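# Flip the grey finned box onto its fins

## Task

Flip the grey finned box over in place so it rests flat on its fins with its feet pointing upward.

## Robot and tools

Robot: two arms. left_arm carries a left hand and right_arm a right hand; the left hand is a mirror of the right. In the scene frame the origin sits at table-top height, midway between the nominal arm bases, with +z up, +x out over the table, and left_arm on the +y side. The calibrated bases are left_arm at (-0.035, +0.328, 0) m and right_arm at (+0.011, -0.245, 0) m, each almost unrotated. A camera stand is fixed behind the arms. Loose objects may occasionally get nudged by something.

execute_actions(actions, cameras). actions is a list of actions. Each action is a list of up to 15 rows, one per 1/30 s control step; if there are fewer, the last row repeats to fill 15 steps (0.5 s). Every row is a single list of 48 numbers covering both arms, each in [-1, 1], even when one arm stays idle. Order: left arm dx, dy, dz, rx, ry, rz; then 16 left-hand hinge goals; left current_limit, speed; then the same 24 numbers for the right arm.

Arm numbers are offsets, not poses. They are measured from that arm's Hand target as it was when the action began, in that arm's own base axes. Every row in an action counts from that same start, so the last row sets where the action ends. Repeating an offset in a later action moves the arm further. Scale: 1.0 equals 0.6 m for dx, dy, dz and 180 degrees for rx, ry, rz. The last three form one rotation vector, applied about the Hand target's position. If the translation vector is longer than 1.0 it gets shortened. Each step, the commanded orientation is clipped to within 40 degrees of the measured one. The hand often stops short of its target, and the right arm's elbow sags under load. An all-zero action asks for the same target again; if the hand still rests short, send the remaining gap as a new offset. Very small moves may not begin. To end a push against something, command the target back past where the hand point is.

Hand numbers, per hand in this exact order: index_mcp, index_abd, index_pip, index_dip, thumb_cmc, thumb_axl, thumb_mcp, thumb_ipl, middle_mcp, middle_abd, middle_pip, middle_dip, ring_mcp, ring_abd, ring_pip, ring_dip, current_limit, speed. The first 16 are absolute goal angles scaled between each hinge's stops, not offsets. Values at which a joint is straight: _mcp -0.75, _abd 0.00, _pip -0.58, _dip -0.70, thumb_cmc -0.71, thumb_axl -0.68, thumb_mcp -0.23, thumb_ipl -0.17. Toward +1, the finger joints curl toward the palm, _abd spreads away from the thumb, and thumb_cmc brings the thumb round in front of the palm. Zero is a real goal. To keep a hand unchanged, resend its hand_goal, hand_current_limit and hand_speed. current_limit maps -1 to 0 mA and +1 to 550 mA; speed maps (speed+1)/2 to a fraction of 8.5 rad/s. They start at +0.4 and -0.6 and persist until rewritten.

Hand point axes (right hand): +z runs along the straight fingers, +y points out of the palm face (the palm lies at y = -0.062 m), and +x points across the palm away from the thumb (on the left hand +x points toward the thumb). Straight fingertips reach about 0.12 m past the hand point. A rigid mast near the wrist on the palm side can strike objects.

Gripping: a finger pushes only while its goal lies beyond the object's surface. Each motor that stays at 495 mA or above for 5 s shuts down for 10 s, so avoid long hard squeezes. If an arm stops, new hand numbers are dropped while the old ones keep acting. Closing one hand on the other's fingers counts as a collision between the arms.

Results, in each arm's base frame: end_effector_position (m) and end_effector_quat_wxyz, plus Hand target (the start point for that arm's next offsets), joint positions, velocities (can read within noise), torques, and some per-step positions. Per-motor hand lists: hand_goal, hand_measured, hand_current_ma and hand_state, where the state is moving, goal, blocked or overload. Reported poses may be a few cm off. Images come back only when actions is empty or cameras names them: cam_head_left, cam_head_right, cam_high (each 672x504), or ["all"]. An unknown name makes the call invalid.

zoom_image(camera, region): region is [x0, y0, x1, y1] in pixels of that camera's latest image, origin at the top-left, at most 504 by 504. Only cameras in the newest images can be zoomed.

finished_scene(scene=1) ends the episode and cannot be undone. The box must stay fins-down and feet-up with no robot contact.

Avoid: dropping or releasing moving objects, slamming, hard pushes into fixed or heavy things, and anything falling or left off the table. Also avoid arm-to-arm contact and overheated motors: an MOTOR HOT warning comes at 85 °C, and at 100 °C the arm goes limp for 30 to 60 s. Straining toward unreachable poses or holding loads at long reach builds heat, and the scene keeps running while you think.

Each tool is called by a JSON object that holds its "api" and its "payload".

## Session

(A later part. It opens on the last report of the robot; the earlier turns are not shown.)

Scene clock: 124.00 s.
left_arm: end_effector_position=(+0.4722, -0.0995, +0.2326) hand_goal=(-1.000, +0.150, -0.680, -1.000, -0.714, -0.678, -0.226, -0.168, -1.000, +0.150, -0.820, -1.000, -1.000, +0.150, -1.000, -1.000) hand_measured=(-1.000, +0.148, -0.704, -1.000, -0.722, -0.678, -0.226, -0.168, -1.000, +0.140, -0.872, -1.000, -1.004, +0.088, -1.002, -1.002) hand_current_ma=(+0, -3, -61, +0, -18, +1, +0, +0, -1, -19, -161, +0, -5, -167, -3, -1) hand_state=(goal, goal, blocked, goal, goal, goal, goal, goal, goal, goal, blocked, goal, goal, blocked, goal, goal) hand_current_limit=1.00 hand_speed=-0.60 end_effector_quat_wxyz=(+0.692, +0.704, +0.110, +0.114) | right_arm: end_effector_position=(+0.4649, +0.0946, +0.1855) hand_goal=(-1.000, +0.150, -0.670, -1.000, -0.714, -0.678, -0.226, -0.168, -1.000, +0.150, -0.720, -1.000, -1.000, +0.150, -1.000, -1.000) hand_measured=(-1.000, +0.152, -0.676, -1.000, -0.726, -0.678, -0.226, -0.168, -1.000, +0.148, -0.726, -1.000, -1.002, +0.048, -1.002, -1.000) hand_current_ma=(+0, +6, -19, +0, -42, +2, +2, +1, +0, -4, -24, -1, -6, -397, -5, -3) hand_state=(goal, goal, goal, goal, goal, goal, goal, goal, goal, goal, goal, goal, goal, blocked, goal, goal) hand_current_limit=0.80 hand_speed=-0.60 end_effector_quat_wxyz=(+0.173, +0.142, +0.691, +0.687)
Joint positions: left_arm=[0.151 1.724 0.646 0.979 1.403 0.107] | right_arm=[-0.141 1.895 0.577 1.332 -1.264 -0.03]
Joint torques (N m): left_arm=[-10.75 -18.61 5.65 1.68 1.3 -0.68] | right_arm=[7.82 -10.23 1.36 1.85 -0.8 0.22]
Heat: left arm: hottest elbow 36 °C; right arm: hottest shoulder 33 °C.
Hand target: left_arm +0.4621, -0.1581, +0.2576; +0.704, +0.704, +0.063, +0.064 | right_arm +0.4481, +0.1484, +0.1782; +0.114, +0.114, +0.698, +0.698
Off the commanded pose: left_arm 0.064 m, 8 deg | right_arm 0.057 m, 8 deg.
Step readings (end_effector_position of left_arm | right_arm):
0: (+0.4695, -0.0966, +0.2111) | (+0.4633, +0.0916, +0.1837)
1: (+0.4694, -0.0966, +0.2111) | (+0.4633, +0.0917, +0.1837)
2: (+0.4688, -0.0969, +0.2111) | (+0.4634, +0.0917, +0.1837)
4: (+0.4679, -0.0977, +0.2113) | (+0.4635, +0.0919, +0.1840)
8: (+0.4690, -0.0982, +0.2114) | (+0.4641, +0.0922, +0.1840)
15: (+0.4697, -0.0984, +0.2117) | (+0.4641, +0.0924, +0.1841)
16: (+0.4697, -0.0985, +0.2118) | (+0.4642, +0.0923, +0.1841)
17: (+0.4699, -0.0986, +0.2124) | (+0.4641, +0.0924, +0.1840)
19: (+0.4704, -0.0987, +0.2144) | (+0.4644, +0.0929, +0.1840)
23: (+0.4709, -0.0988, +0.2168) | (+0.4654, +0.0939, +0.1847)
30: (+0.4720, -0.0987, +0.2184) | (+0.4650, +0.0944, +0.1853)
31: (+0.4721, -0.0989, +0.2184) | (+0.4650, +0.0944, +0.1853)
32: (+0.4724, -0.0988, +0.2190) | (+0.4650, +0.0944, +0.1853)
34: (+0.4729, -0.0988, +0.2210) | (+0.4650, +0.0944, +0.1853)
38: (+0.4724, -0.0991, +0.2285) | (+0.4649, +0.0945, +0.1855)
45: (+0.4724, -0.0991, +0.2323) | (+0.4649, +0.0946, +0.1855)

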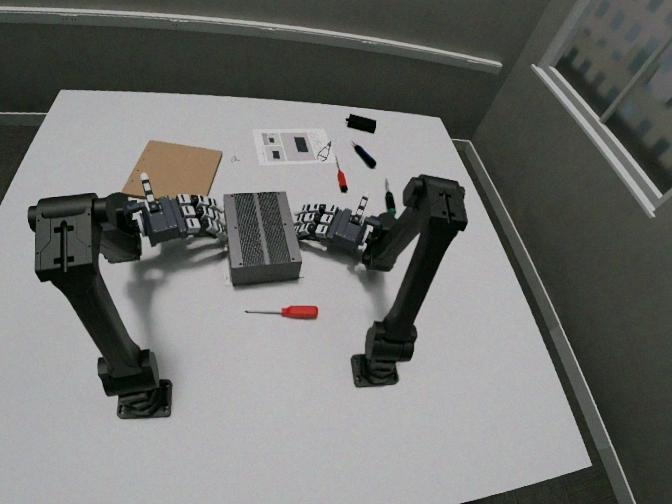

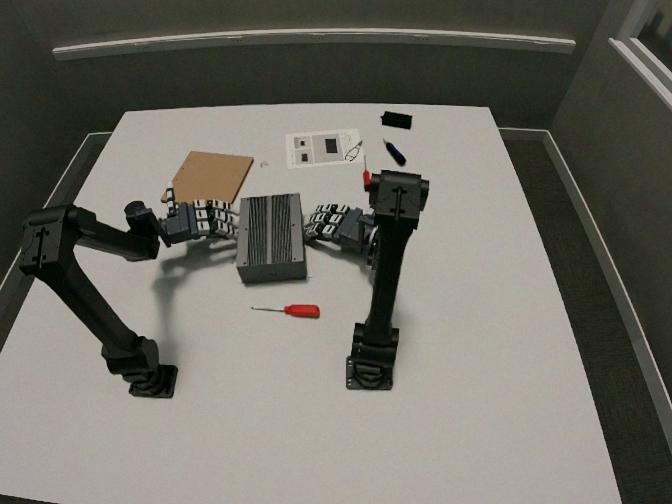

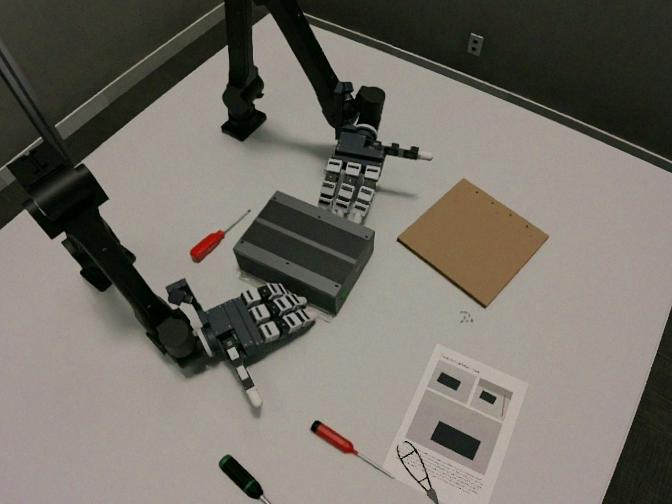

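{"api": "execute_actions", "payload": {"actions": [[[0,0.138,0.0,0,0,0.022,-1,0.15,-0.68,-1,-0.714,-0.678,-0.226,-0.168,-1,0.15,-0.84,-1,-1,0.15,-1,-1,1,-0.6,0,-0.139,0.003,0,0,0,-1,0.15,-0.67,-1,-0.714,-0.678,-0.226,-0.168,-1,0.15,-0.72,-1,-1,0.2,-1,-1,0.8,-0.6]],[[0.0965,0,-0.088,0,0,0.0,-1,0.15,-0.68,-1,-0.714,-0.678,-0.226,-0.168,-1,0.15,-0.84,-1,-1,0.15,-1,-1,1,-0.6,-0.072,0.0,0.0,0,0,0,-1,0.15,-0.67,-1,-0.714,-0.678,-0.226,-0.168,-1,0.15,-0.72,-1,-1,0.2,-1,-1,0.8,-0.6]],[[0,-0.02,-0.008,0,0,0.0,-1,0.15,-0.68,-1,-0.714,-0.678,-0.226,-0.168,-1,0.15,-0.84,-1,-1,0.15,-1,-1,1,-0.6,0,0.04,0.0,0,0,0,-1,0.15,-0.67,-1,-0.714,-0.678,-0.226,-0.168,-1,0.15,-0.72,-1,-1,0.2,-1,-1,0.8,-0.6]]], "cameras": ["all"]}}

{"api": "zoom_image", "payload": {"camera": "cam_high", "region": [180, 150, 430, 400]}}

{"api": "zoom_image", "payload": {"camera": "cam_head_left", "region": [160, 160, 340, 310]}}

Scene clock: 126.73 s.
left_arm: end_effector_position=(+0.5131, -0.0852, +0.2007) hand_goal=(-1.000, +0.150, -0.680, -1.000, -0.714, -0.678, -0.226, -0.168, -1.000, +0.150, -0.840, -1.000, -1.000, +0.150, -1.000, -1.000) hand_measured=(-1.000, +0.150, -0.686, -1.000, -0.724, -0.678, -0.226, -0.168, -1.000, +0.148, -0.846, -1.000, -1.000, +0.148, -1.000, -1.000) hand_current_ma=(+0, +0, -12, +0, -18, +1, +0, +0, +0, -3, -10, +0, +0, -3, +0, +0) hand_state=(goal, goal, goal, goal, goal, goal, goal, goal, goal, goal, goal, goal, goal, goal, goal, goal) hand_current_limit=1.00 hand_speed=-0.60 end_effector_quat_wxyz=(+0.699, +0.704, +0.090, +0.088) | right_arm: end_effector_position=(+0.4110, +0.0792, +0.1767) hand_goal=(-1.000, +0.150, -0.670, -1.000, -0.714, -0.678, -0.226, -0.168, -1.000, +0.150, -0.720, -1.000, -1.000, +0.200, -1.000, -1.000) hand_measured=(-1.000, +0.152, -0.676, -1.000, -0.726, -0.678, -0.226, -0.168, -1.000, +0.148, -0.726, -1.000, -1.000, +0.206, -1.000, -1.000) hand_current_ma=(+0, +4, -19, +0, -43, +2, +2, +1, +0, -4, -22, -1, -1, +16, -1, -1) hand_state=(goal, goal, goal, goal, goal, goal, goal, goal, goal, goal, goal, goal, goal, goal, goal, goal) hand_current_limit=0.80 hand_speed=-0.60 end_effector_quat_wxyz=(+0.116, +0.124, +0.697, +0.696)
Joint positions: left_arm=[0.173 1.904 0.796 1.012 1.491 0.095] | right_arm=[-0.227 1.877 0.476 1.374 -1.457 -0.016]
Joint torques (N m): left_arm=[-0.79 -15.97 5.94 2.17 0.09 -0.16] | right_arm=[2.14 -9.58 1.29 2.3 0.14 0.07]
Heat: left arm: hottest elbow 36 °C; right arm: hottest shoulder 33 °C.
Hand target: left_arm +0.5200, -0.0873, +0.2000; +0.701, +0.702, +0.087, +0.089 | right_arm +0.4048, +0.0890, +0.1800; +0.114, +0.114, +0.698, +0.698
Off the commanded pose: left_arm 0.007 m, 1 deg | right_arm 0.012 m, 1 deg.
Step readings (end_effector_position of left_arm | right_arm):
0: (+0.4722, -0.0995, +0.2326) | (+0.4649, +0.0946, +0.1855)
1: (+0.4720, -0.0995, +0.2326) | (+0.4643, +0.0949, +0.1855)
2: (+0.4710, -0.0985, +0.2326) | (+0.4618, +0.0940, +0.1859)
4: (+0.4648, -0.0965, +0.2360) | (+0.4536, +0.0917, +0.1871)
8: (+0.4543, -0.0900, +0.2501) | (+0.4436, +0.0788, +0.1855)
15: (+0.4537, -0.0807, +0.2555) | (+0.4431, +0.0681, +0.1852)
16: (+0.4540, -0.0801, +0.2556) | (+0.4429, +0.0682, +0.1852)
17: (+0.4558, -0.0797, +0.2545) | (+0.4415, +0.0682, +0.1845)
19: (+0.4683, -0.0770, +0.2469) | (+0.4355, +0.0682, +0.1812)
23: (+0.5012, -0.0712, +0.2143) | (+0.4157, +0.0685, +0.1716)
30: (+0.5124, -0.0715, +0.1932) | (+0.4109, +0.0669, +0.1730)
31: (+0.5132, -0.0717, +0.1943) | (+0.4110, +0.0667, +0.1733)
32: (+0.5139, -0.0727, +0.1952) | (+0.4118, +0.0668, +0.1732)
34: (+0.5156, -0.0747, +0.1966) | (+0.4132, +0.0686, +0.1729)
38: (+0.5149, -0.0818, +0.1977) | (+0.4117, +0.0778, +0.1745)
45: (+0.5134, -0.0852, +0.1997) | (+0.4114, +0.0790, +0.1762)

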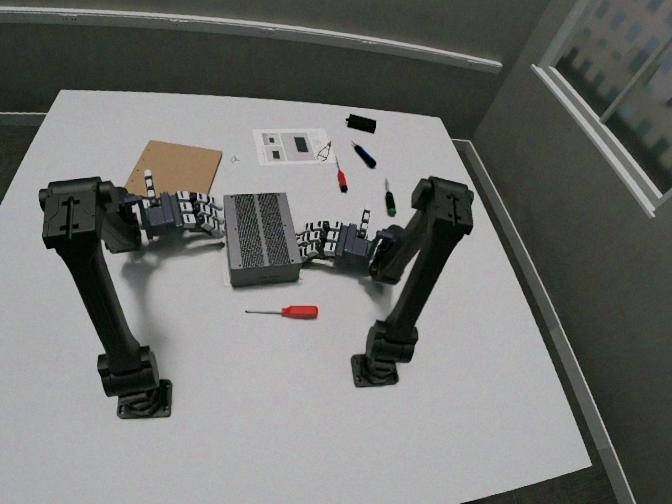

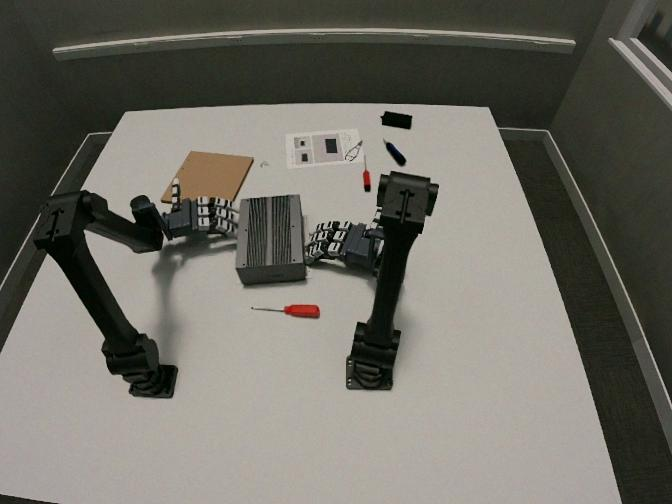

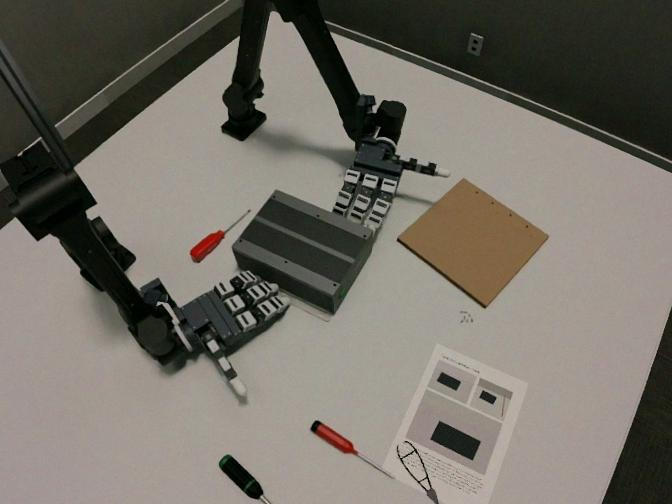

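Scaled by 2.016.

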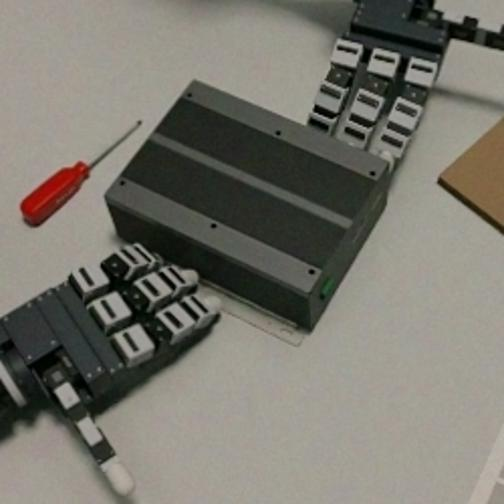

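Scaled by 2.800.

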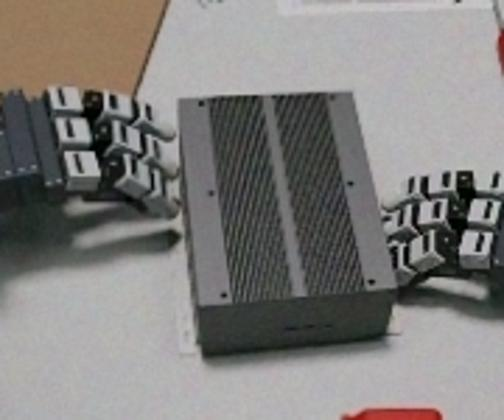

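{"api": "execute_actions", "payload": {"actions": [[[0,-0.03,0.0,0,0,0.0,-1,0.15,-0.68,-1,-0.714,-0.678,-0.226,-0.168,-1,0.15,-0.84,-1,-1,0.15,-1,-1,1,-0.6,0,0.03,0.0,0,0,0,-1,0.15,-0.67,-1,-0.714,-0.678,-0.226,-0.168,-1,0.15,-0.72,-1,-1,0.2,-1,-1,0.8,-0.6]],[[0,-0.02,0.0,0,0,0.0,-1,0.15,-0.68,-1,-0.714,-0.678,-0.226,-0.168,-1,0.15,-0.84,-1,-1,0.15,-1,-1,1,-0.6,0,0.02,0.0,0,0,0,-1,0.15,-0.67,-1,-0.714,-0.678,-0.226,-0.168,-1,0.15,-0.72,-1,-1,0.2,-1,-1,0.8,-0.6]]], "cameras": ["all"]}}

{"api": "zoom_image", "payload": {"camera": "cam_head_left", "region": [160, 160, 340, 310]}}

Scene clock: 128.30 s.
left_arm: end_effector_position=(+0.5216, -0.0865, +0.2050) hand_goal=(-1.000, +0.150, -0.680, -1.000, -0.714, -0.678, -0.226, -0.168, -1.000, +0.150, -0.840, -1.000, -1.000, +0.150, -1.000, -1.000) hand_measured=(-1.000, +0.150, -0.686, -1.000, -0.724, -0.678, -0.226, -0.168, -1.000, +0.146, -0.846, -1.000, -1.002, +0.108, -1.000, -1.000) hand_current_ma=(+0, +1, -12, +0, -18, +1, +0, +0, +0, -4, -12, +0, -2, -103, -1, +0) hand_state=(goal, goal, goal, goal, goal, goal, goal, goal, goal, goal, goal, goal, goal, blocked, goal, goal) hand_current_limit=1.00 hand_speed=-0.60 end_effector_quat_wxyz=(+0.693, +0.703, +0.099, +0.127) | right_arm: end_effector_position=(+0.4111, +0.0977, +0.1778) hand_goal=(-1.000, +0.150, -0.670, -1.000, -0.714, -0.678, -0.226, -0.168, -1.000, +0.150, -0.720, -1.000, -1.000, +0.200, -1.000, -1.000) hand_measured=(-1.000, +0.152, -0.676, -1.000, -0.726, -0.678, -0.226, -0.168, -1.000, +0.152, -0.742, -1.000, -1.000, +0.234, -1.000, -1.000) hand_current_ma=(+0, +4, -19, +0, -43, +2, +2, +1, +0, +5, -83, -1, -2, +121, -2, -1) hand_state=(goal, goal, goal, goal, goal, goal, goal, goal, goal, goal, blocked, goal, goal, blocked, goal, goal) hand_current_limit=0.80 hand_speed=-0.60 end_effector_quat_wxyz=(+0.125, +0.132, +0.696, +0.695)
Joint positions: left_arm=[0.162 1.904 0.796 1.06 1.412 0.089] | right_arm=[-0.169 1.871 0.456 1.4 -1.375 -0.007]
Joint torques (N m): left_arm=[-5.25 -16.26 4.86 2.07 0.72 -0.41] | right_arm=[3.9 -10.05 1.7 2.19 0.3 0.07]
Heat: left arm: hottest elbow 36 °C; right arm: hottest shoulder 33 °C.
Hand target: left_arm +0.5199, -0.1174, +0.2001; +0.701, +0.702, +0.087, +0.089 | right_arm +0.4049, +0.1190, +0.1801; +0.114, +0.114, +0.698, +0.698
Off the commanded pose: left_arm 0.031 m, 5 deg | right_arm 0.022 m, 2 deg.
Step readings (end_effector_position of left_arm | right_arm):
0: (+0.5131, -0.0852, +0.2008) | (+0.4110, +0.0792, +0.1767)
1: (+0.5133, -0.0853, +0.2008) | (+0.4112, +0.0793, +0.1767)
2: (+0.5141, -0.0857, +0.2007) | (+0.4115, +0.0797, +0.1764)
4: (+0.5162, -0.0879, +0.2009) | (+0.4122, +0.0815, +0.1757)
8: (+0.5174, -0.0885, +0.2031) | (+0.4113, +0.0891, +0.1761)
15: (+0.5175, -0.0883, +0.2042) | (+0.4106, +0.0915, +0.1767)
16: (+0.5175, -0.0883, +0.2042) | (+0.4108, +0.0914, +0.1768)
17: (+0.5178, -0.0882, +0.2043) | (+0.4111, +0.0916, +0.1766)
19: (+0.5192, -0.0876, +0.2045) | (+0.4115, +0.0930, +0.1760)
23: (+0.5215, -0.0865, +0.2050) | (+0.4117, +0.0973, +0.1772)
30: (+0.5216, -0.0865, +0.2050) | (+0.4113, +0.0976, +0.1778)

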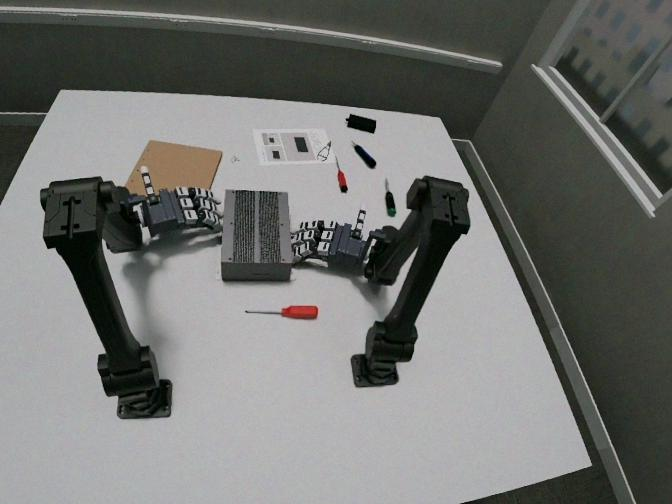

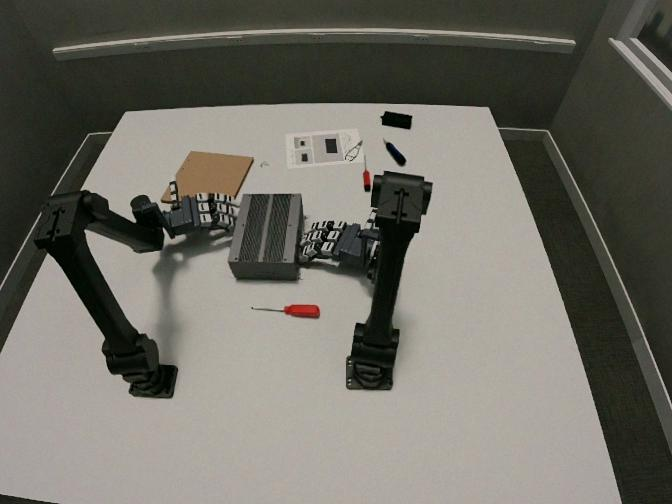

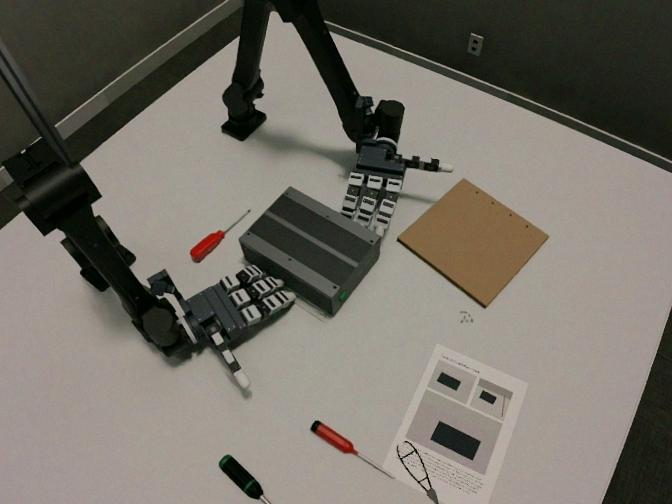

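Scaled by 2.800.

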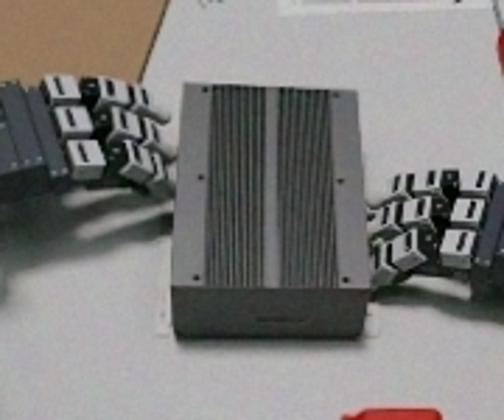

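{"api": "execute_actions", "payload": {"actions": [[[0,0.01,0.0,0,0,0.0,-1,0.15,-0.68,-1,-0.714,-0.678,-0.226,-0.168,-1,0.15,-0.82,-1,-1,0.15,-1,-1,1,-0.6,0,-0.06,0.0,0,0,0.01,-1,0.15,-0.67,-1,-0.714,-0.678,-0.226,-0.168,-1,0.15,-0.72,-1,-1,0.15,-1,-1,0.8,-0.6]],[[0,0.0,0.0,0,0,0.0,-1,0.15,-0.66,-1,-0.714,-0.678,-0.226,-0.168,-1,0.15,-0.82,-1,-1,0.15,-1,-1,1,-0.6,0.045,0.0,0.0,0,0,0,-1,0.15,-0.67,-1,-0.714,-0.678,-0.226,-0.168,-1,0.15,-0.72,-1,-1,0.15,-1,-1,0.8,-0.6]],[[0,-0.02,0.0,0,0,0.0,-1,0.15,-0.66,-1,-0.714,-0.678,-0.226,-0.168,-1,0.15,-0.82,-1,-1,0.15,-1,-1,1,-0.6,0,0.08,0.0,0,0,0,-1,0.15,-0.67,-1,-0.714,-0.678,-0.226,-0.168,-1,0.15,-0.72,-1,-1,0.15,-1,-1,0.8,-0.6]],[[0,-0.04,0.0,0,0,0.0,-1,0.15,-0.66,-1,-0.714,-0.678,-0.226,-0.168,-1,0.15,-0.82,-1,-1,0.15,-1,-1,1,-0.6,0,0.03,0.0,0,0,0,-1,0.15,-0.67,-1,-0.714,-0.678,-0.226,-0.168,-1,0.15,-0.72,-1,-1,0.15,-1,-1,0.8,-0.6]]], "cameras": ["all"]}}

{"api": "zoom_image", "payload": {"camera": "cam_head_left", "region": [160, 160, 340, 310]}}

{"api": "zoom_image", "payload": {"camera": "cam_high", "region": [180, 150, 430, 400]}}

Scene clock: 131.23 s.
left_arm: end_effector_position=(+0.5313, -0.0865, +0.2065) hand_goal=(-1.000, +0.150, -0.660, -1.000, -0.714, -0.678, -0.226, -0.168, -1.000, +0.150, -0.820, -1.000, -1.000, +0.150, -1.000, -1.000) hand_measured=(-1.000, +0.150, -0.666, -1.000, -0.724, -0.678, -0.226, -0.168, -1.000, +0.148, -0.826, -1.000, -1.002, +0.060, -1.002, -1.000) hand_current_ma=(+0, +1, -12, +0, -18, +1, +0, +0, +0, -3, -12, +0, -3, -270, -2, -1) hand_state=(goal, goal, goal, goal, goal, goal, goal, goal, goal, goal, goal, goal, goal, blocked, goal, goal) hand_current_limit=1.00 hand_speed=-0.60 end_effector_quat_wxyz=(+0.687, +0.700, +0.116, +0.154) | right_arm: end_effector_position=(+0.4414, +0.1062, +0.1867) hand_goal=(-1.000, +0.150, -0.670, -1.000, -0.714, -0.678, -0.226, -0.168, -1.000, +0.150, -0.720, -1.000, -1.000, +0.150, -1.000, -1.000) hand_measured=(-1.000, +0.152, -0.676, -1.000, -0.726, -0.678, -0.226, -0.168, -1.000, +0.166, -0.780, -1.000, -1.000, +0.170, -1.000, -1.000) hand_current_ma=(+0, +3, -19, +0, -43, +2, +3, +1, -1, +55, -254, -1, -3, +68, -2, -1) hand_state=(goal, goal, goal, goal, goal, goal, goal, goal, goal, goal, blocked, goal, goal, blocked, goal, goal) hand_current_limit=0.80 hand_speed=-0.60 end_effector_quat_wxyz=(+0.147, +0.125, +0.694, +0.694)
Joint positions: left_arm=[0.152 1.904 0.796 1.076 1.338 0.087] | right_arm=[-0.128 1.88 0.533 1.374 -1.312 -0.004]
Joint torques (N m): left_arm=[-9.82 -16.91 4.14 2.11 1.41 -0.43] | right_arm=[6.59 -9.52 2.36 0.95 -0.14 0.08]
Heat: left arm: hottest elbow 36 °C; right arm: hottest shoulder 33 °C.
Hand target: left_arm +0.5200, -0.1473, +0.2000; +0.701, +0.702, +0.087, +0.089 | right_arm +0.4318, +0.1491, +0.1799; +0.103, +0.103, +0.699, +0.700
Off the commanded pose: left_arm 0.062 m, 8 deg | right_arm 0.044 m, 6 deg.
Step readings (end_effector_position of left_arm | right_arm):
0: (+0.5216, -0.0865, +0.2050) | (+0.4112, +0.0976, +0.1778)
1: (+0.5216, -0.0865, +0.2050) | (+0.4108, +0.0979, +0.1778)
2: (+0.5216, -0.0865, +0.2050) | (+0.4086, +0.0980, +0.1779)
4: (+0.5215, -0.0865, +0.2050) | (+0.4048, +0.0968, +0.1787)
8: (+0.5207, -0.0894, +0.2050) | (+0.3981, +0.0910, +0.1789)
15: (+0.5198, -0.0922, +0.2051) | (+0.3973, +0.0873, +0.1789)
16: (+0.5198, -0.0922, +0.2051) | (+0.3973, +0.0873, +0.1789)
17: (+0.5198, -0.0922, +0.2051) | (+0.3984, +0.0870, +0.1792)
19: (+0.5198, -0.0922, +0.2051) | (+0.4031, +0.0859, +0.1801)
23: (+0.5198, -0.0922, +0.2051) | (+0.4184, +0.0823, +0.1835)
30: (+0.5198, -0.0922, +0.2051) | (+0.4237, +0.0815, +0.1836)
31: (+0.5198, -0.0922, +0.2051) | (+0.4243, +0.0815, +0.1835)
32: (+0.5200, -0.0925, +0.2051) | (+0.4270, +0.0826, +0.1836)
34: (+0.5204, -0.0931, +0.2050) | (+0.4319, +0.0908, +0.1838)
38: (+0.5213, -0.0920, +0.2054) | (+0.4354, +0.0957, +0.1853)
45: (+0.5224, -0.0910, +0.2056) | (+0.4366, +0.0969, +0.1853)
46: (+0.5226, -0.0909, +0.2056) | (+0.4368, +0.0970, +0.1853)
47: (+0.5231, -0.0907, +0.2056) | (+0.4373, +0.0974, +0.1853)
49: (+0.5255, -0.0895, +0.2057) | (+0.4389, +0.0990, +0.1854)
53: (+0.5306, -0.0869, +0.2064) | (+0.4415, +0.1044, +0.1861)
60: (+0.5313, -0.0865, +0.2065) | (+0.4415, +0.1060, +0.1867)

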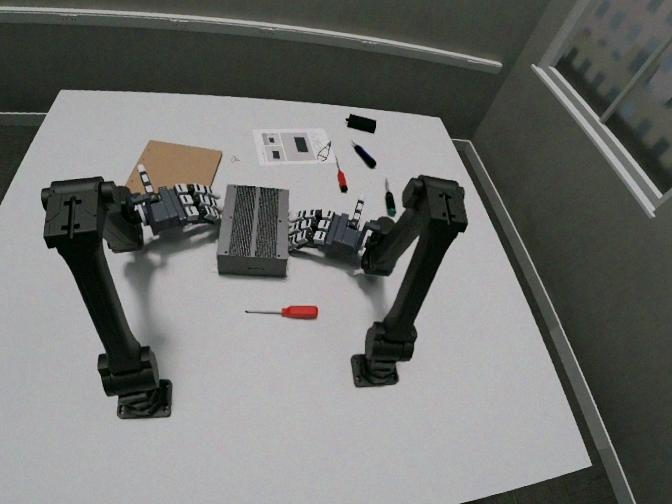

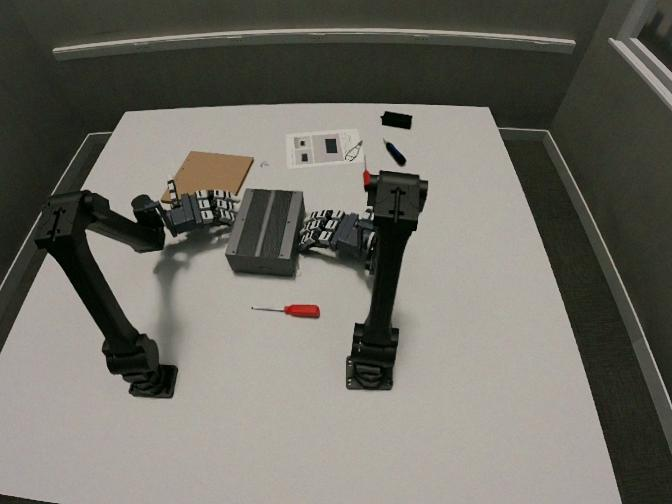

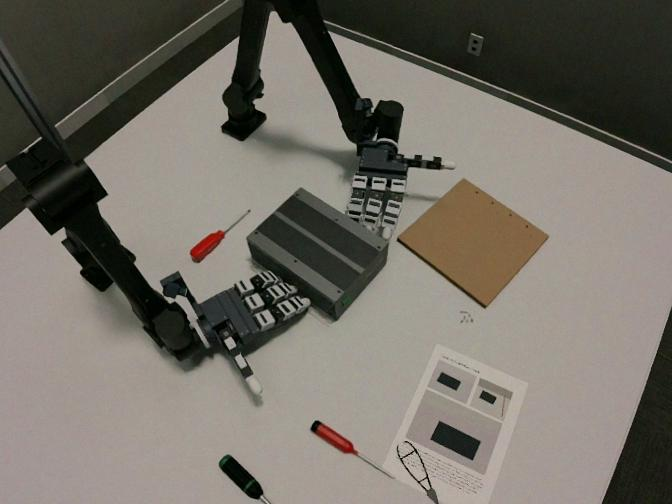

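Scaled by 2.800.

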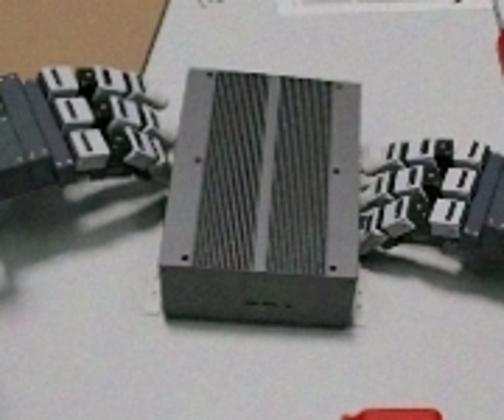

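Scaled by 2.016.

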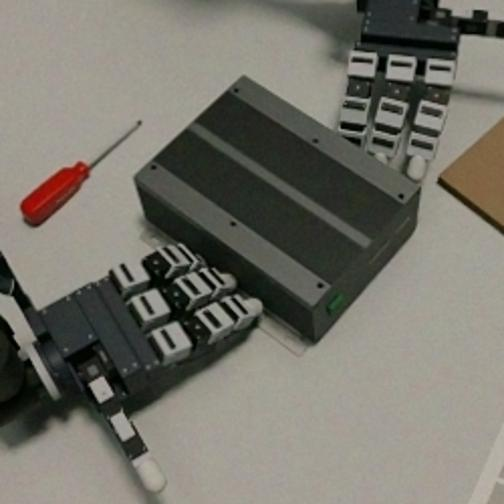

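{"api": "execute_actions", "payload": {"actions": [[[-0.05,0.01,0.0,0,0,0.0,-1,0.15,-0.66,-1,-0.714,-0.678,-0.226,-0.168,-1,0.15,-0.82,-1,-1,0.15,-1,-1,1,-0.6,-0.05,-0.01,0.0,0,0,0.0,-1,0.15,-0.67,-1,-0.714,-0.678,-0.226,-0.168,-1,0.15,-0.76,-1,-1,0.15,-1,-1,0.8,-0.6]],[[-0.03,0.0,0.0,0,0,0.0,-1,0.15,-0.66,-1,-0.714,-0.678,-0.226,-0.168,-1,0.15,-0.82,-1,-1,0.15,-1,-1,1,-0.6,-0.03,0.0,0.0,0,0,0.0,-1,0.15,-0.67,-1,-0.714,-0.678,-0.226,-0.168,-1,0.15,-0.76,-1,-1,0.15,-1,-1,0.8,-0.6]]], "cameras": ["all"]}}

{"api": "zoom_image", "payload": {"camera": "cam_head_left", "region": [160, 160, 340, 310]}}

Scene clock: 134.37 s.
left_arm: end_effector_position=(+0.4943, -0.0921, +0.2095) hand_goal=(-1.000, +0.150, -0.660, -1.000, -0.714, -0.678, -0.226, -0.168, -1.000, +0.150, -0.820, -1.000, -1.000, +0.150, -1.000, -1.000) hand_measured=(-1.000, +0.150, -0.666, -1.000, -0.724, -0.678, -0.226, -0.168, -1.000, +0.148, -0.826, -1.000, -1.002, -0.006, -1.002, -1.000) hand_current_ma=(+0, +1, -12, +0, -18, +1, +0, +0, +0, -3, -12, +0, -3, -537, -2, -1) hand_state=(goal, goal, goal, goal, goal, goal, goal, goal, goal, goal, goal, goal, goal, blocked, goal, goal) hand_current_limit=1.00 hand_speed=-0.60 end_effector_quat_wxyz=(+0.680, +0.704, +0.103, +0.178) | right_arm: end_effector_position=(+0.4010, +0.1124, +0.1880) hand_goal=(-1.000, +0.150, -0.670, -1.000, -0.714, -0.678, -0.226, -0.168, -1.000, +0.150, -0.760, -1.000, -1.000, +0.150, -1.000, -1.000) hand_measured=(-1.000, +0.152, -0.676, -1.000, -0.726, -0.678, -0.226, -0.168, -1.000, +0.102, -0.812, -1.000, -1.000, +0.108, -1.000, -1.000) hand_current_ma=(+0, +3, -19, +0, -43, +2, +3, +1, -1, -174, -223, -1, -2, -150, -2, -1) hand_state=(goal, goal, goal, goal, goal, goal, goal, goal, goal, blocked, blocked, goal, goal, blocked, goal, goal) hand_current_limit=0.80 hand_speed=-0.60 end_effector_quat_wxyz=(+0.157, +0.116, +0.696, +0.691)
Joint positions: left_arm=[0.153 1.843 0.692 1.105 1.323 0.156] | right_arm=[-0.127 1.841 0.426 1.431 -1.309 -0.044]
Joint torques (N m): left_arm=[-8.29 -16.67 1.81 1.58 2.95 -0.71] | right_arm=[4.19 -8.7 0.42 1.89 -1.14 0.24]
Heat: left arm: hottest elbow 36 °C; right arm: hottest shoulder 33 °C.
Hand target: left_arm +0.4719, -0.1414, +0.1999; +0.701, +0.702, +0.087, +0.088 | right_arm +0.3838, +0.1431, +0.1800; +0.103, +0.103, +0.699, +0.700
Off the commanded pose: left_arm 0.055 m, 11 deg | right_arm 0.036 m, 6 deg.
Step readings (end_effector_position of left_arm | right_arm):
0: (+0.5313, -0.0865, +0.2065) | (+0.4414, +0.1062, +0.1867)
1: (+0.5312, -0.0865, +0.2066) | (+0.4413, +0.1062, +0.1867)
2: (+0.5304, -0.0867, +0.2064) | (+0.4403, +0.1064, +0.1864)
4: (+0.5260, -0.0873, +0.2066) | (+0.4362, +0.1068, +0.1866)
8: (+0.5164, -0.0890, +0.2078) | (+0.4260, +0.1086, +0.1868)
15: (+0.5111, -0.0901, +0.2084) | (+0.4199, +0.1096, +0.1873)
16: (+0.5106, -0.0902, +0.2084) | (+0.4198, +0.1096, +0.1873)
17: (+0.5099, -0.0903, +0.2082) | (+0.4188, +0.1097, +0.1872)
19: (+0.5063, -0.0907, +0.2087) | (+0.4151, +0.1101, +0.1872)
23: (+0.4977, -0.0917, +0.2091) | (+0.4049, +0.1117, +0.1875)
30: (+0.4948, -0.0919, +0.2095) | (+0.4010, +0.1123, +0.1880)

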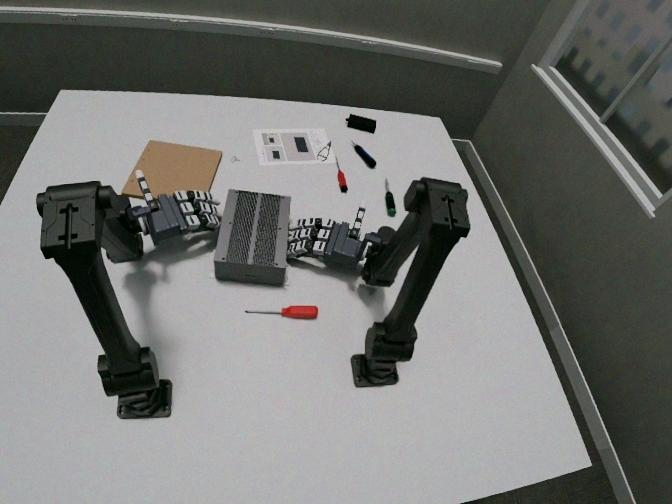

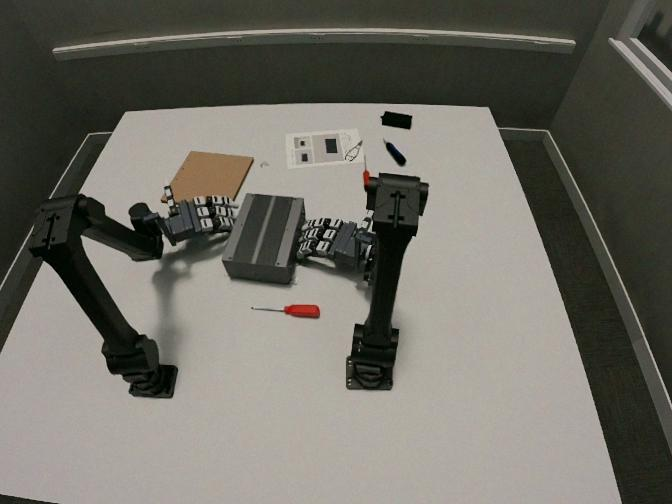

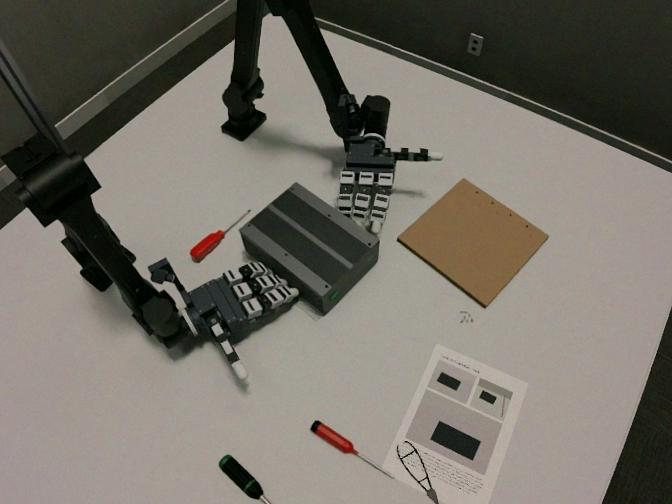

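Scaled by 2.800.

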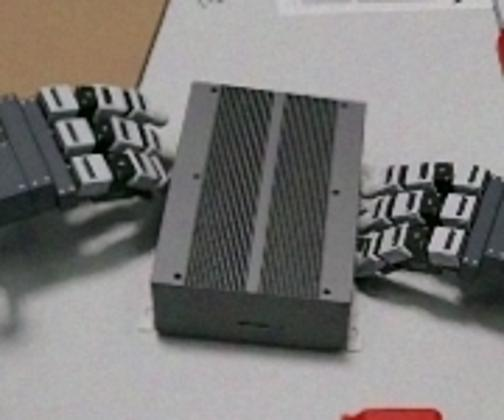

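{"api": "execute_actions", "payload": {"actions": [[[0,0.15,0.0,0,0,0.0,-1,0.05,-0.9,-1,-0.714,-0.678,-0.226,-0.168,-1,0.05,-0.95,-1,-1,0.05,-1,-1,1,-0.6,0,-0.16,0.0,0,0,0.0,-1,0.15,-0.75,-1,-0.714,-0.678,-0.226,-0.168,-1,0.15,-0.85,-1,-1,0.15,-1,-1,0.8,-0.6]],[[-0.1,0.01,0.0,0,0,0.033,-1,0.05,-0.9,-1,-0.714,-0.678,-0.226,-0.168,-1,0.05,-0.95,-1,-1,0.05,-1,-1,1,-0.6,0.15,-0.02,0.0,0,0,0.0,-1,0.15,-0.75,-1,-0.714,-0.678,-0.226,-0.168,-1,0.15,-0.85,-1,-1,0.15,-1,-1,0.8,-0.6]],[[0,0,0,0,0,0,-1,0.05,-0.9,-1,-0.714,-0.678,-0.226,-0.168,-1,0.05,-0.95,-1,-1,0.05,-1,-1,1,-0.6,0.12,0,0,0,0,0.0,-1,0.15,-0.75,-1,-0.714,-0.678,-0.226,-0.168,-1,0.15,-0.85,-1,-1,0.15,-1,-1,0.8,-0.6]]], "cameras": ["all"]}}

Scene clock: 137.77 s.
left_arm: end_effector_position=(+0.4151, -0.0474, +0.1988) hand_goal=(-1.000, +0.050, -0.900, -1.000, -0.714, -0.678, -0.226, -0.168, -1.000, +0.050, -0.950, -1.000, -1.000, +0.050, -1.000, -1.000) hand_measured=(-1.000, +0.052, -0.900, -1.000, -0.724, -0.678, -0.226, -0.168, -1.000, +0.052, -0.948, -1.000, -1.000, +0.048, -1.000, -1.000) hand_current_ma=(+0, +2, +1, +0, -19, +1, +0, +0, +0, +2, +1, +0, +0, -3, +0, +0) hand_state=(goal, goal, goal, goal, goal, goal, goal, goal, goal, goal, goal, goal, goal, goal, goal, goal) hand_current_limit=1.00 hand_speed=-0.60 end_effector_quat_wxyz=(+0.696, +0.697, +0.127, +0.116) | right_arm: end_effector_position=(+0.5497, +0.0916, +0.1878) hand_goal=(-1.000, +0.150, -0.750, -1.000, -0.714, -0.678, -0.226, -0.168, -1.000, +0.150, -0.850, -1.000, -1.000, +0.150, -1.000, -1.000) hand_measured=(-1.000, +0.152, -0.750, -1.000, -0.726, -0.678, -0.226, -0.168, -1.000, +0.148, -0.852, -1.000, -1.000, +0.184, -1.000, -1.000) hand_current_ma=(+0, +3, +2, +0, -43, +2, +3, +1, -1, -6, -7, -1, -1, +120, -1, -1) hand_state=(goal, goal, goal, goal, goal, goal, goal, goal, goal, goal, goal, goal, goal, blocked, goal, goal) hand_current_limit=0.80 hand_speed=-0.60 end_effector_quat_wxyz=(+0.150, +0.130, +0.694, +0.692)
Joint positions: left_arm=[0.315 1.761 0.502 1.115 1.539 0.13] | right_arm=[-0.128 1.987 0.839 1.161 -1.302 -0.016]
Joint torques (N m): left_arm=[0.62 -13.16 2.96 2.1 0.34 0.1] | right_arm=[2.37 -12.16 7.57 1.11 0.46 -0.19]
Heat: left arm: hottest elbow 35 °C; right arm: hottest shoulder 33 °C.
Hand target: left_arm +0.4120, -0.0452, +0.1999; +0.696, +0.696, +0.124, +0.125 | right_arm +0.5631, +0.1003, +0.1880; +0.157, +0.116, +0.696, +0.691
Off the commanded pose: left_arm 0.004 m, 1 deg | right_arm 0.016 m, 2 deg.
led back after a hold (right arm): the arm was led back toward your command in small steps, so it may still be short of it.
Step readings (end_effector_position of left_arm | right_arm):
0: (+0.4943, -0.0921, +0.2096) | (+0.4010, +0.1124, +0.1880)
1: (+0.4937, -0.0918, +0.2097) | (+0.4011, +0.1123, +0.1880) HELD (not all sent) right_arm
2: (+0.4902, -0.0905, +0.2103) | (+0.4013, +0.1117, +0.1880) HELD (not all sent) right_arm
4: (+0.4763, -0.0848, +0.2109) | (+0.4014, +0.1112, +0.1880) HELD (not all sent) right_arm
8: (+0.4663, -0.0677, +0.2085) | (+0.4016, +0.1110, +0.1880) HELD (not all sent) right_arm
15: (+0.4669, -0.0548, +0.2076) | (+0.4018, +0.1106, +0.1880) HELD (not all sent) right_arm
16: (+0.4666, -0.0549, +0.2072) | (+0.4018, +0.1106, +0.1880)
17: (+0.4660, -0.0543, +0.2056) | (+0.4018, +0.1106, +0.1880)
19: (+0.4553, -0.0531, +0.2007) | (+0.4037, +0.1102, +0.1887)
23: (+0.4237, -0.0528, +0.1942) | (+0.4230, +0.1077, +0.1872)
30: (+0.4158, -0.0484, +0.1976) | (+0.4771, +0.0991, +0.1925)
31: (+0.4158, -0.0482, +0.1977) | (+0.4799, +0.0987, +0.1933)
32: (+0.4158, -0.0475, +0.1978) | (+0.4838, +0.0982, +0.1935)
34: (+0.4157, -0.0473, +0.1979) | (+0.4982, +0.0972, +0.1917)
38: (+0.4155, -0.0473, +0.1983) | (+0.5321, +0.0932, +0.1874)
45: (+0.4152, -0.0474, +0.1987) | (+0.5483, +0.0917, +0.1881)
HELD (not all sent) right_arm: steps 1 to 15.
pose unreachable (right arm): on one or more control steps of this call, first in action 0 (counted from 0), this arm could not follow its commanded pose, so it was not sent that pose on those steps. It may still have moved: this result reports where it is.
cause: moving toward the commanded pose would bring two parts of the arm too close to each other (joints 4 (wrist pitch) to 6 (wrist roll) lie between them).

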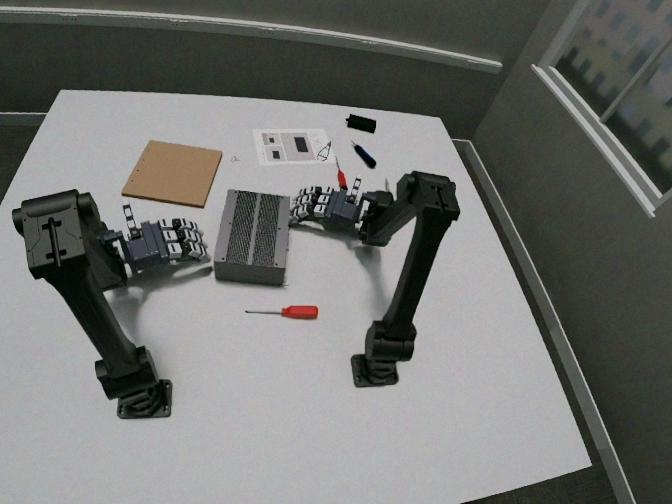

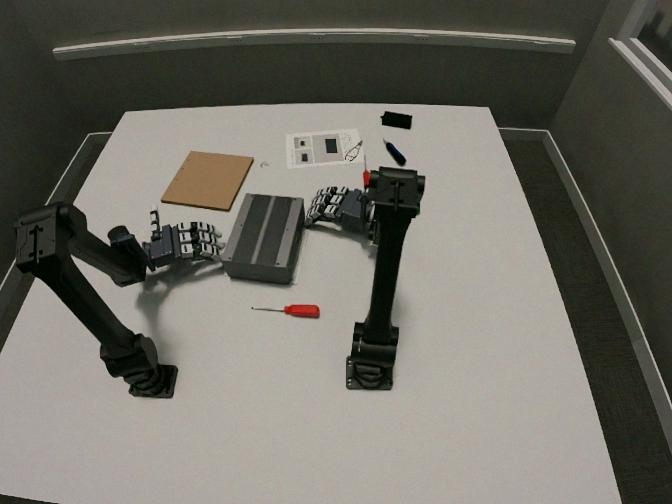

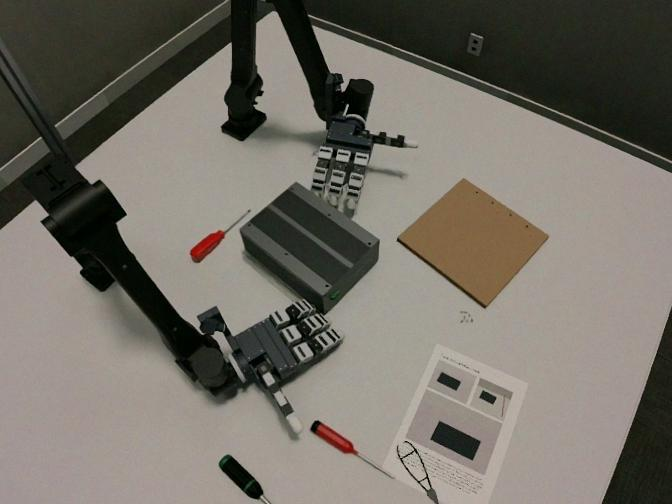

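{"api": "execute_actions", "payload": {"actions": [[[0,-0.07,0.0,0,0,0.0,-1,0.05,-0.9,-1,-0.714,-0.678,-0.226,-0.168,-1,0.05,-0.95,-1,-1,0.05,-1,-1,0.8,-0.6,0,0.03,0.0,0,0,0.01,-1,0.15,-0.75,-1,-0.714,-0.678,-0.226,-0.168,-1,0.15,-0.85,-1,-1,0.15,-1,-1,0.8,-0.6]],[[0,-0.05,0.0,0,0,0.0,-1,0.05,-0.9,-1,-0.714,-0.678,-0.226,-0.168,-1,0.05,-0.95,-1,-1,0.05,-1,-1,0.8,-0.6,0,0.05,0.0,0,0,0.0,-1,0.15,-0.75,-1,-0.714,-0.678,-0.226,-0.168,-1,0.15,-0.85,-1,-1,0.15,-1,-1,0.8,-0.6]]], "cameras": ["all"]}}

{"api": "zoom_image", "payload": {"camera": "cam_head_left", "region": [160, 160, 340, 310]}}

Scene clock: 139.60 s.
left_arm: end_effector_position=(+0.4079, -0.1105, +0.1989) hand_goal=(-1.000, +0.050, -0.900, -1.000, -0.714, -0.678, -0.226, -0.168, -1.000, +0.050, -0.950, -1.000, -1.000, +0.050, -1.000, -1.000) hand_measured=(-1.000, +0.052, -0.900, -1.000, -0.724, -0.678, -0.226, -0.168, -1.000, +0.052, -0.950, -1.000, -1.002, +0.076, -1.000, -1.000) hand_current_ma=(+0, +2, +1, +0, -18, +1, +0, +0, +0, +2, +1, +0, -1, +57, -1, +0) hand_state=(goal, goal, goal, goal, goal, goal, goal, goal, goal, goal, goal, goal, goal, blocked, goal, goal) hand_current_limit=0.80 hand_speed=-0.60 end_effector_quat_wxyz=(+0.693, +0.699, +0.127, +0.122) | right_arm: end_effector_position=(+0.5636, +0.1228, +0.1950) hand_goal=(-1.000, +0.150, -0.750, -1.000, -0.714, -0.678, -0.226, -0.168, -1.000, +0.150, -0.850, -1.000, -1.000, +0.150, -1.000, -1.000) hand_measured=(-1.000, +0.152, -0.750, -1.000, -0.726, -0.678, -0.226, -0.168, -1.000, +0.148, -0.852, -1.000, -1.000, +0.068, -1.000, -1.000) hand_current_ma=(+0, +3, +2, +0, -43, +2, +3, +1, -1, -6, -7, -1, -1, -310, -1, -1) hand_state=(goal, goal, goal, goal, goal, goal, goal, goal, goal, goal, goal, goal, goal, blocked, goal, goal) hand_current_limit=0.80 hand_speed=-0.60 end_effector_quat_wxyz=(+0.183, +0.114, +0.694, +0.687)
Joint positions: left_arm=[0.139 1.763 0.441 1.279 1.356 0.038] | right_arm=[-0.059 1.994 0.876 1.147 -1.206 -0.07]
Joint torques (N m): left_arm=[-2.14 -11.63 3.73 2.67 -0.81 -0.15] | right_arm=[3.14 -12.63 5.59 1.1 -0.95 0.21]
Heat: left arm: hottest elbow 35 °C; right arm: hottest shoulder 33 °C.
Hand target: left_arm +0.4120, -0.1172, +0.2000; +0.696, +0.696, +0.124, +0.125 | right_arm +0.5631, +0.1483, +0.1880; +0.147, +0.105, +0.698, +0.693
Off the commanded pose: left_arm 0.008 m, 1 deg | right_arm 0.027 m, 4 deg.
Step readings (end_effector_position of left_arm | right_arm):
0: (+0.4151, -0.0474, +0.1988) | (+0.5497, +0.0916, +0.1878)
1: (+0.4153, -0.0474, +0.1988) | (+0.5497, +0.0916, +0.1878)
2: (+0.4166, -0.0476, +0.1982) | (+0.5497, +0.0922, +0.1878)
4: (+0.4189, -0.0528, +0.1968) | (+0.5503, +0.0939, +0.1884)
8: (+0.4144, -0.0707, +0.1986) | (+0.5533, +0.0996, +0.1899)
15: (+0.4105, -0.0776, +0.2014) | (+0.5561, +0.1036, +0.1914)
16: (+0.4107, -0.0775, +0.2017) | (+0.5562, +0.1038, +0.1914)
17: (+0.4118, -0.0781, +0.2016) | (+0.5571, +0.1044, +0.1914)
19: (+0.4139, -0.0820, +0.2006) | (+0.5597, +0.1063, +0.1914)
23: (+0.4115, -0.0983, +0.2007) | (+0.5641, +0.1157, +0.1942)
30: (+0.4070, -0.1111, +0.1996) | (+0.5634, +0.1228, +0.1951)

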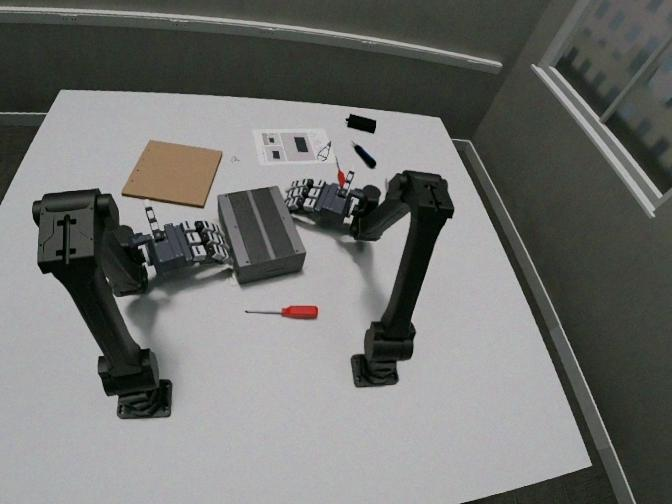

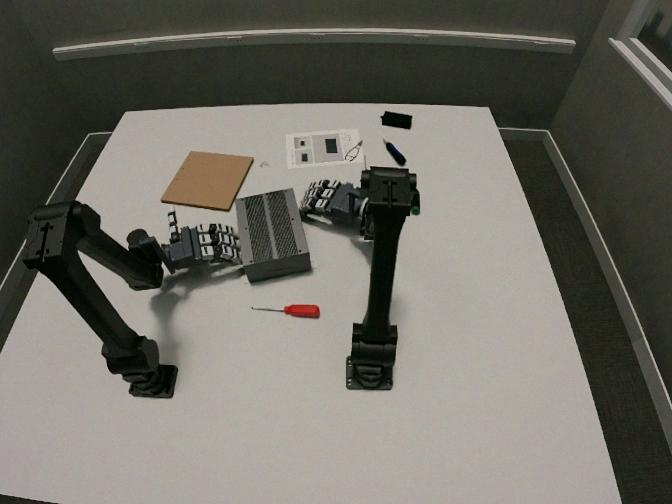

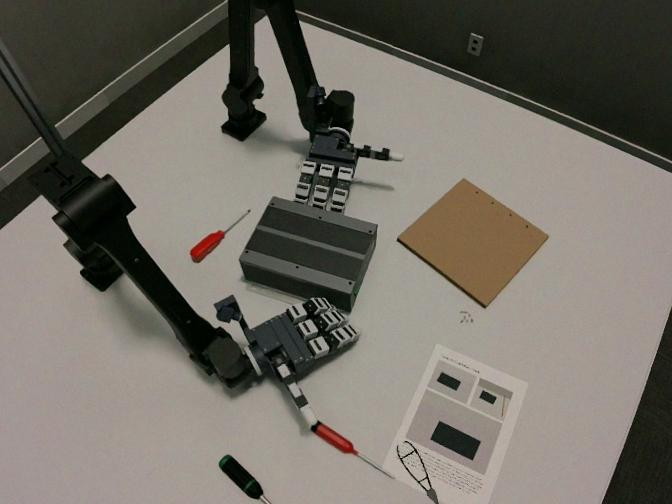

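Scaled by 2.800.

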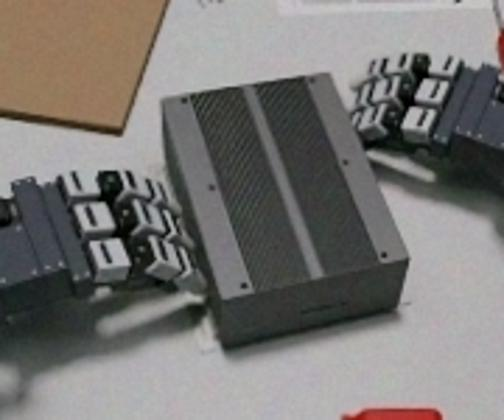

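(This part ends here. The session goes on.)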